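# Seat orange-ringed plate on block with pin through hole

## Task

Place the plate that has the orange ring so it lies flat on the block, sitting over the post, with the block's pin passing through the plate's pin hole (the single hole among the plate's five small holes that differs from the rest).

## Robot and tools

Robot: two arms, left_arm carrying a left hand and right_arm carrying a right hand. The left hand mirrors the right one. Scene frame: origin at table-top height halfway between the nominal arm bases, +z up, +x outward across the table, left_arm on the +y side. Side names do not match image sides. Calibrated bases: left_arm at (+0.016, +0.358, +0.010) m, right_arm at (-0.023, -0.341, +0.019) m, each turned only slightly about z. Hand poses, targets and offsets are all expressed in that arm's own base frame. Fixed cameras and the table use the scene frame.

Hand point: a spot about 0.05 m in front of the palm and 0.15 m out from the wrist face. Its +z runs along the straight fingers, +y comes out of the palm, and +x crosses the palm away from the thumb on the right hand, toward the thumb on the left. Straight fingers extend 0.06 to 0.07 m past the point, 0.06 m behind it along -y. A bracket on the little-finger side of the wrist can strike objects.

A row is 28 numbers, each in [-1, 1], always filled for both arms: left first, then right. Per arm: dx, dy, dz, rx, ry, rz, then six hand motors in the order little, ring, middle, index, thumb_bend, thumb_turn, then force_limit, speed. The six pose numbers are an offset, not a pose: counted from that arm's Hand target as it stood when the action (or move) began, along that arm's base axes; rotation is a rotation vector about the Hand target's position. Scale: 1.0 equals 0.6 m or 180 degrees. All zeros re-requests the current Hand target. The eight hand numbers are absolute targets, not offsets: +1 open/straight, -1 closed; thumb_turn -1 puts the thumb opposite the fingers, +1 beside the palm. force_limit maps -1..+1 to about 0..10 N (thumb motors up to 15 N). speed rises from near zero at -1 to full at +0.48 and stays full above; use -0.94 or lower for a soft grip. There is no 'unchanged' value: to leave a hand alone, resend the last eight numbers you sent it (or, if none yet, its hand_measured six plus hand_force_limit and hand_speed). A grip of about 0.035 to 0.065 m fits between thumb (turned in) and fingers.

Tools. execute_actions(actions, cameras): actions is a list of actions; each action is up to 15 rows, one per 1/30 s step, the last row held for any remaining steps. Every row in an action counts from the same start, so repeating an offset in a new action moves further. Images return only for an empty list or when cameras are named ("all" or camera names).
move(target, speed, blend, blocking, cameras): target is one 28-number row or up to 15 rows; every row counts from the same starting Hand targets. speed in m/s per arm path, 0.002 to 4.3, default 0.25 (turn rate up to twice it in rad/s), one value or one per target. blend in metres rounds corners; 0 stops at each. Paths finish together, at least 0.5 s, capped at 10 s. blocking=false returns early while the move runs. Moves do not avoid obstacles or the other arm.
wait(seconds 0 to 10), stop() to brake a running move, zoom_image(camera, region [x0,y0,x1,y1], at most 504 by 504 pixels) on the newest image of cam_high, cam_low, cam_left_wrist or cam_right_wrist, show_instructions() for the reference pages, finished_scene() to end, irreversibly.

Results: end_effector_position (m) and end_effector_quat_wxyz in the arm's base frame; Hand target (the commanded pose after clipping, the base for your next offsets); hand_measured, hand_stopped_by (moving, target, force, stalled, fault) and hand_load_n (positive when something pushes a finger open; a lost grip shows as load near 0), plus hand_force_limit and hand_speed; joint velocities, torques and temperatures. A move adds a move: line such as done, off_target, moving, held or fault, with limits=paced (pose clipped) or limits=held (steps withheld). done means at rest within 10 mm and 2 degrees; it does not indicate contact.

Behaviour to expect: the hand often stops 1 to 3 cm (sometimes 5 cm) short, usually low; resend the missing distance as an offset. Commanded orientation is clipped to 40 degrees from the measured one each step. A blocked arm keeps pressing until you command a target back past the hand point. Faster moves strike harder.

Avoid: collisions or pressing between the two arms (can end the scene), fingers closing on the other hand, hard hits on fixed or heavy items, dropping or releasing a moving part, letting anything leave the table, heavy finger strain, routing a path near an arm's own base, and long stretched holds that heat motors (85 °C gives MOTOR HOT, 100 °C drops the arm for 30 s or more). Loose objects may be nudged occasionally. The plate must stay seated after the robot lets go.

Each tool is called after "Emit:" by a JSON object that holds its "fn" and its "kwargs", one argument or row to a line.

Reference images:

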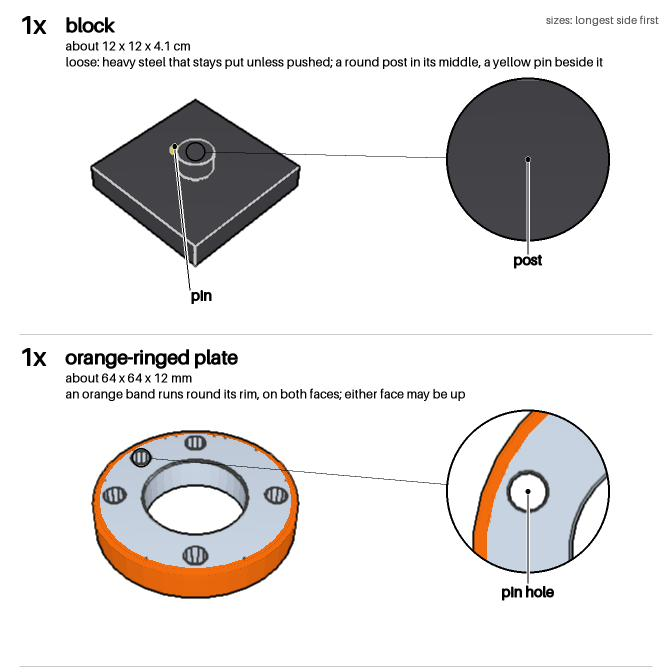

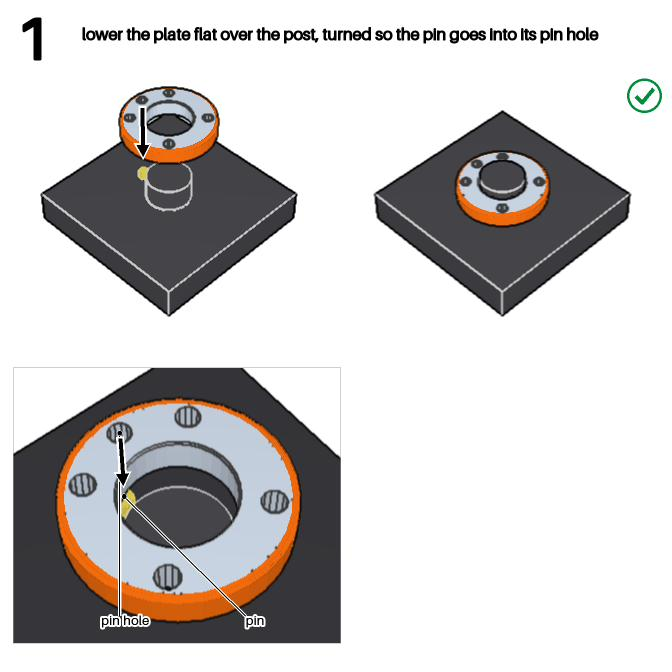

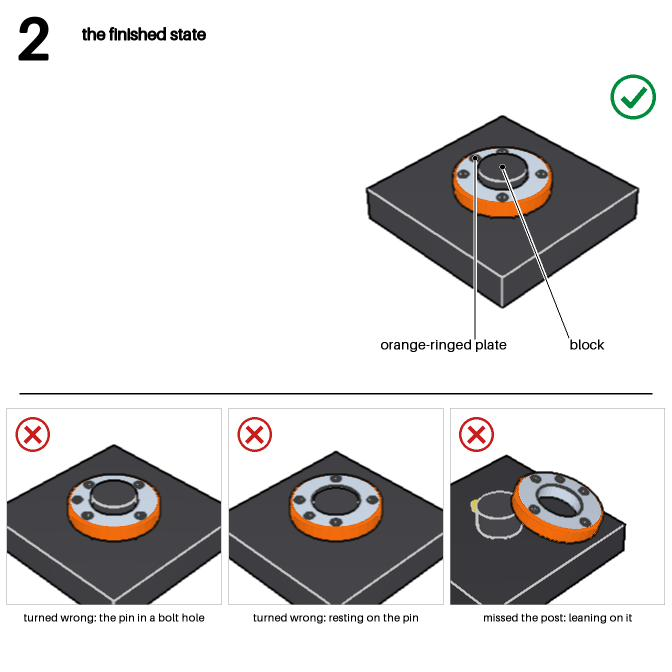

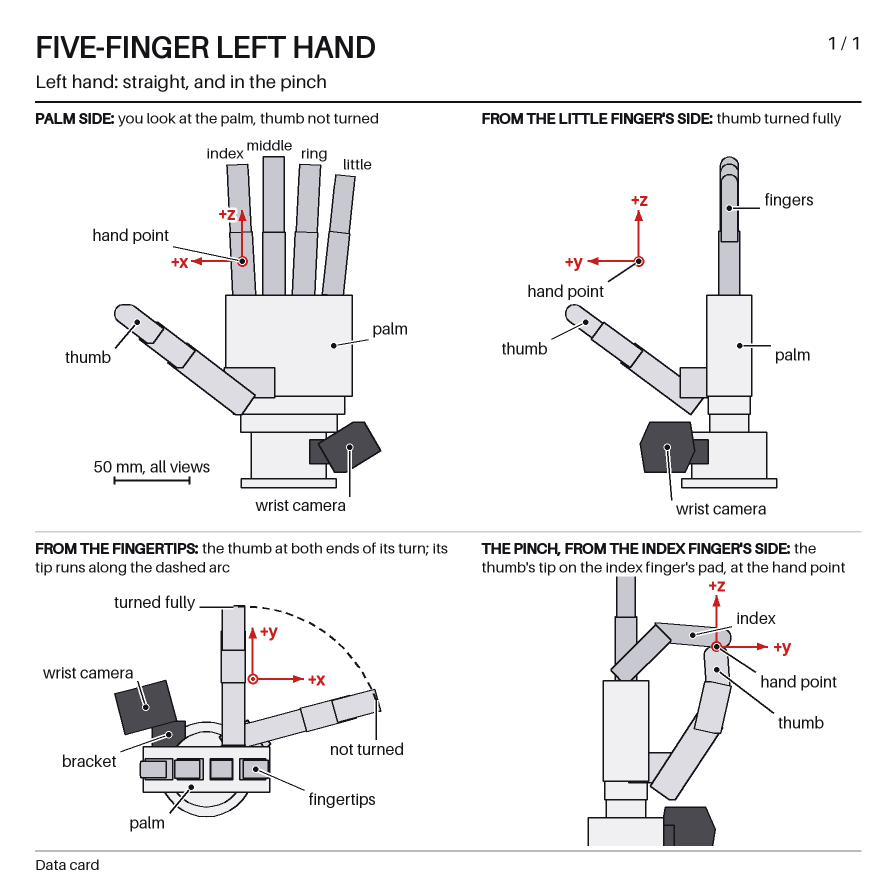

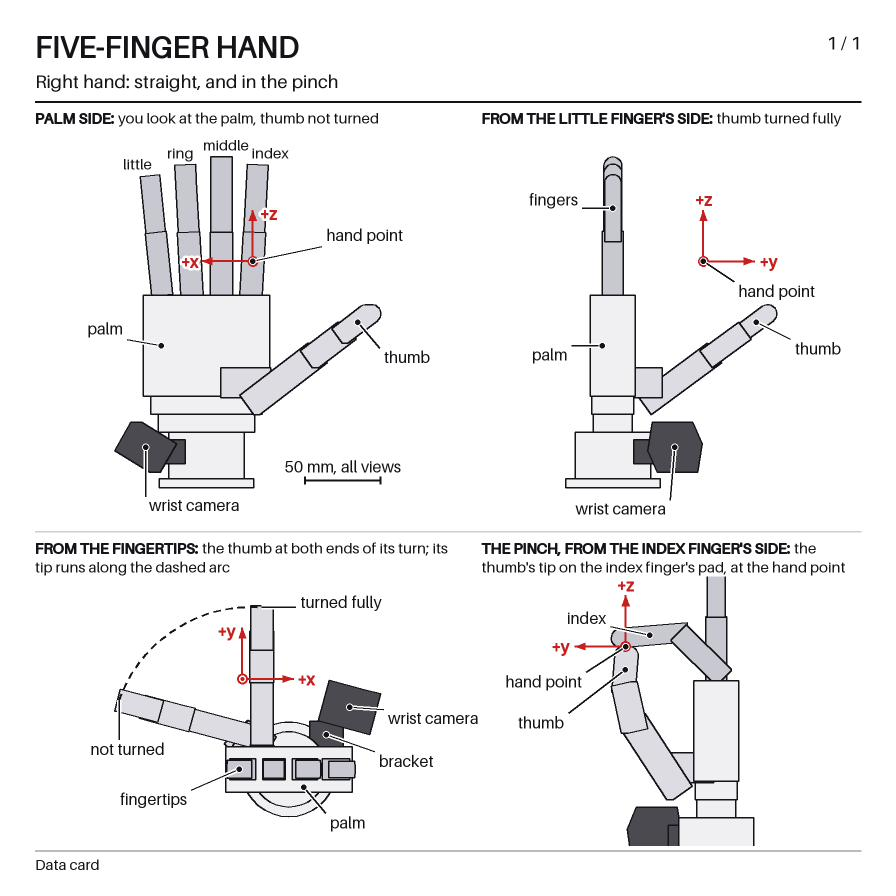

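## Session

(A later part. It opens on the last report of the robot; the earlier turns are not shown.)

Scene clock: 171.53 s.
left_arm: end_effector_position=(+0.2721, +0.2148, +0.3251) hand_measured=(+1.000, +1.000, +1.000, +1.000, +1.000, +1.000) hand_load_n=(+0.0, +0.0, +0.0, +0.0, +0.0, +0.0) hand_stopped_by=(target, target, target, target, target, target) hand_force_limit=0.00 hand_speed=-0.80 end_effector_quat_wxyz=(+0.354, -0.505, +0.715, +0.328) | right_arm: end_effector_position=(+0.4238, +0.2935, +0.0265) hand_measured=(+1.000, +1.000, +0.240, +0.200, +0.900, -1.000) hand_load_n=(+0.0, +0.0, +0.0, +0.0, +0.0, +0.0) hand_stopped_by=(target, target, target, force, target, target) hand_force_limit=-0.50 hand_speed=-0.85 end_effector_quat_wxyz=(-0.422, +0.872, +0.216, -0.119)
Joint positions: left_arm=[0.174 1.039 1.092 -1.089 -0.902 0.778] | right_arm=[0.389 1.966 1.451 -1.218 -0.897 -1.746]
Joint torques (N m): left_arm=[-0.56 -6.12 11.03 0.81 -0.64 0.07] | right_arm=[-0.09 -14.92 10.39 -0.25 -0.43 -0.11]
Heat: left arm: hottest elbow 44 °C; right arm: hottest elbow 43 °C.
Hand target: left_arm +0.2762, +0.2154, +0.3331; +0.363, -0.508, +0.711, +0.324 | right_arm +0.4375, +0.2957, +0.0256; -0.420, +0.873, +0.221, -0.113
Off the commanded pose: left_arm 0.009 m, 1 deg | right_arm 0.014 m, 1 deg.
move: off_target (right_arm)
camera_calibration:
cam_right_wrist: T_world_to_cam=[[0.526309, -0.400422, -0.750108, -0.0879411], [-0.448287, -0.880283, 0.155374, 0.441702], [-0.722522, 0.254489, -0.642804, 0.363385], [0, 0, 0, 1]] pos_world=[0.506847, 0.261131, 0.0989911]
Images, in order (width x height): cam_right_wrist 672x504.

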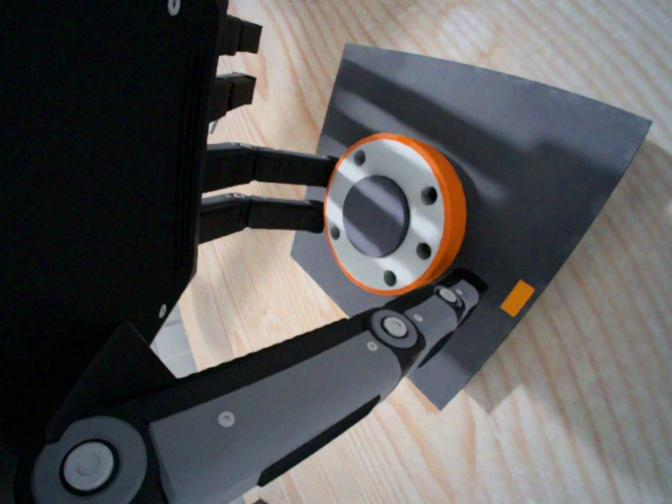

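Emit:
{"fn": "move", "kwargs": {
  "target": [
    [0,0,0,0,0,0, 1,1,1,1,1,1,0,-0.8, 0.0,0.0,0.0,0,0,0, 1,1,0.6,0.6,1,-1,-0.5,-0.6],
    [0,0,0,0,0,0, 1,1,1,1,1,1,0,-0.8, 0.0,0.0,0.15,0,0,0, 1,1,0.6,0.6,1,-1,-0.5,-0.6]
  ],
  "cameras": ["cam_right_wrist","cam_high"],
  "speed": 0.1
}}

Emit:
{"fn": "zoom_image", "kwargs": {
  "camera": "cam_right_wrist",
  "region": [340, 100, 560, 300]
}}

Scene clock: 175.13 s.
left_arm: end_effector_position=(+0.2721, +0.2148, +0.3251) hand_measured=(+1.000, +1.000, +1.000, +1.000, +1.000, +1.000) hand_load_n=(+0.0, +0.0, +0.0, +0.0, +0.0, +0.0) hand_stopped_by=(target, target, target, target, target, target) hand_force_limit=0.00 hand_speed=-0.80 end_effector_quat_wxyz=(+0.354, -0.505, +0.715, +0.328) | right_arm: end_effector_position=(+0.4215, +0.2915, +0.0968) hand_measured=(+1.000, +1.000, +0.600, +0.600, +1.000, -1.000) hand_load_n=(+0.0, +0.0, +0.0, +0.0, +0.0, +0.0) hand_stopped_by=(target, target, target, target, target, target) hand_force_limit=-0.50 hand_speed=-0.60 end_effector_quat_wxyz=(-0.417, +0.874, +0.208, -0.137)
Joint positions: left_arm=[0.174 1.039 1.092 -1.089 -0.902 0.778] | right_arm=[0.388 1.908 1.556 -1.423 -0.893 -1.746]
Joint torques (N m): left_arm=[-0.91 -5.01 11.08 0.81 -0.69 0] | right_arm=[-0.09 -16.85 11.3 -0.18 -0.61 -0.11]
Heat: left arm: hottest elbow 44 °C; right arm: hottest elbow 43 °C.
Hand target: left_arm +0.2762, +0.2154, +0.3331; +0.363, -0.508, +0.711, +0.324 | right_arm +0.4375, +0.2959, +0.1157; -0.420, +0.873, +0.221, -0.113
Off the commanded pose: left_arm 0.009 m, 1 deg | right_arm 0.025 m, 3 deg.
move: off_target (right_arm)
camera_calibration:
cam_right_wrist: T_world_to_cam=[[0.499072, -0.414826, -0.76082, -0.0180378], [-0.441763, -0.877115, 0.188452, 0.421279], [-0.745501, 0.242051, -0.620998, 0.41862], [0, 0, 0, 1]] pos_world=[0.50719, 0.260701, 0.166848]
Images, in order (width x height): cam_high 672x504, cam_right_wrist 672x504.

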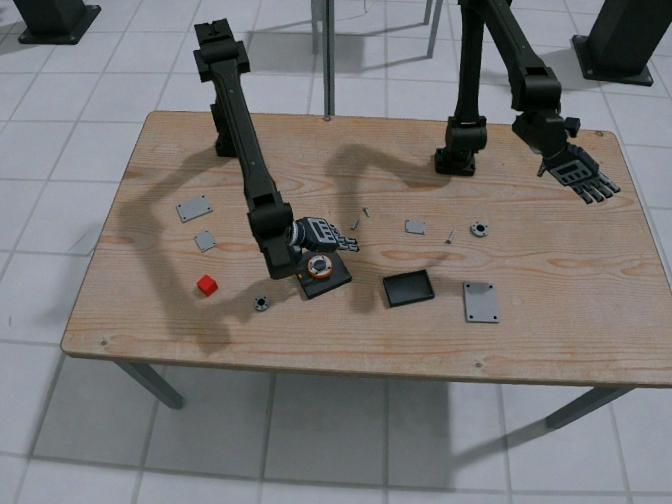

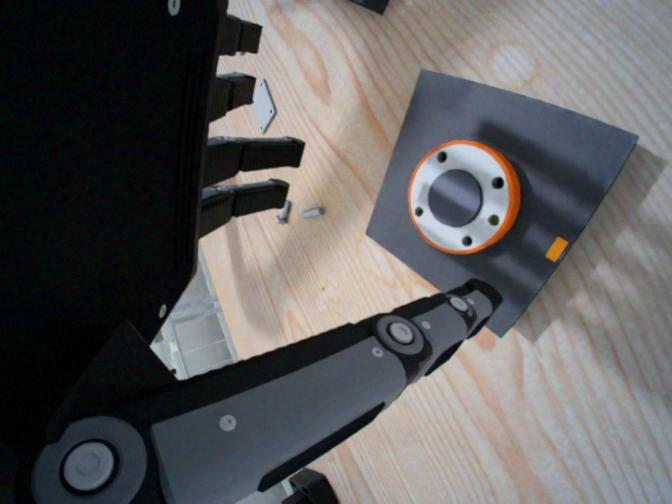

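Scaled by 2.291 from the camera's 672x504 image, which has a finer 960x720 frame.

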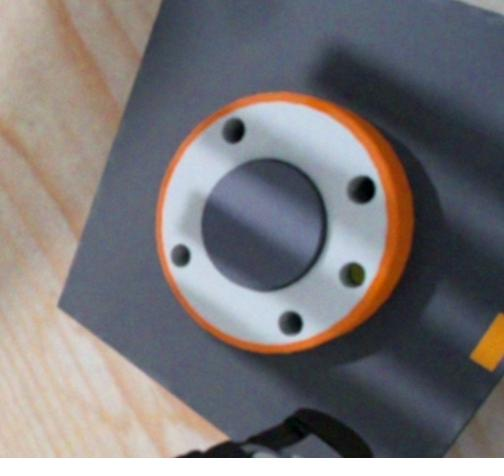

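Emit:
{"fn": "zoom_image", "kwargs": {
  "camera": "cam_right_wrist",
  "region": [400, 130, 530, 260]
}}

Emit:
{"fn": "zoom_image", "kwargs": {
  "camera": "cam_high",
  "region": [280, 235, 370, 305]
}}

Scaled by 3.877 from the camera's 672x504 image, which has a finer 960x720 frame.

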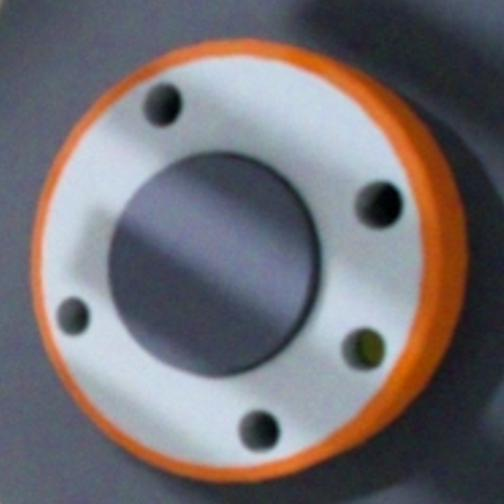

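Scaled by 5.600 from the camera's 672x504 image, which has a finer 960x720 frame.

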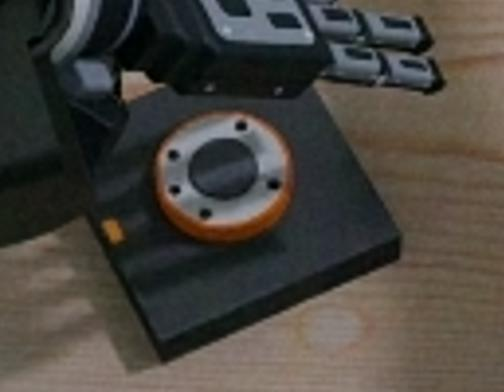

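Emit:
{"fn": "finished_scene", "kwargs": {

}}

The scene is finished: the task was done.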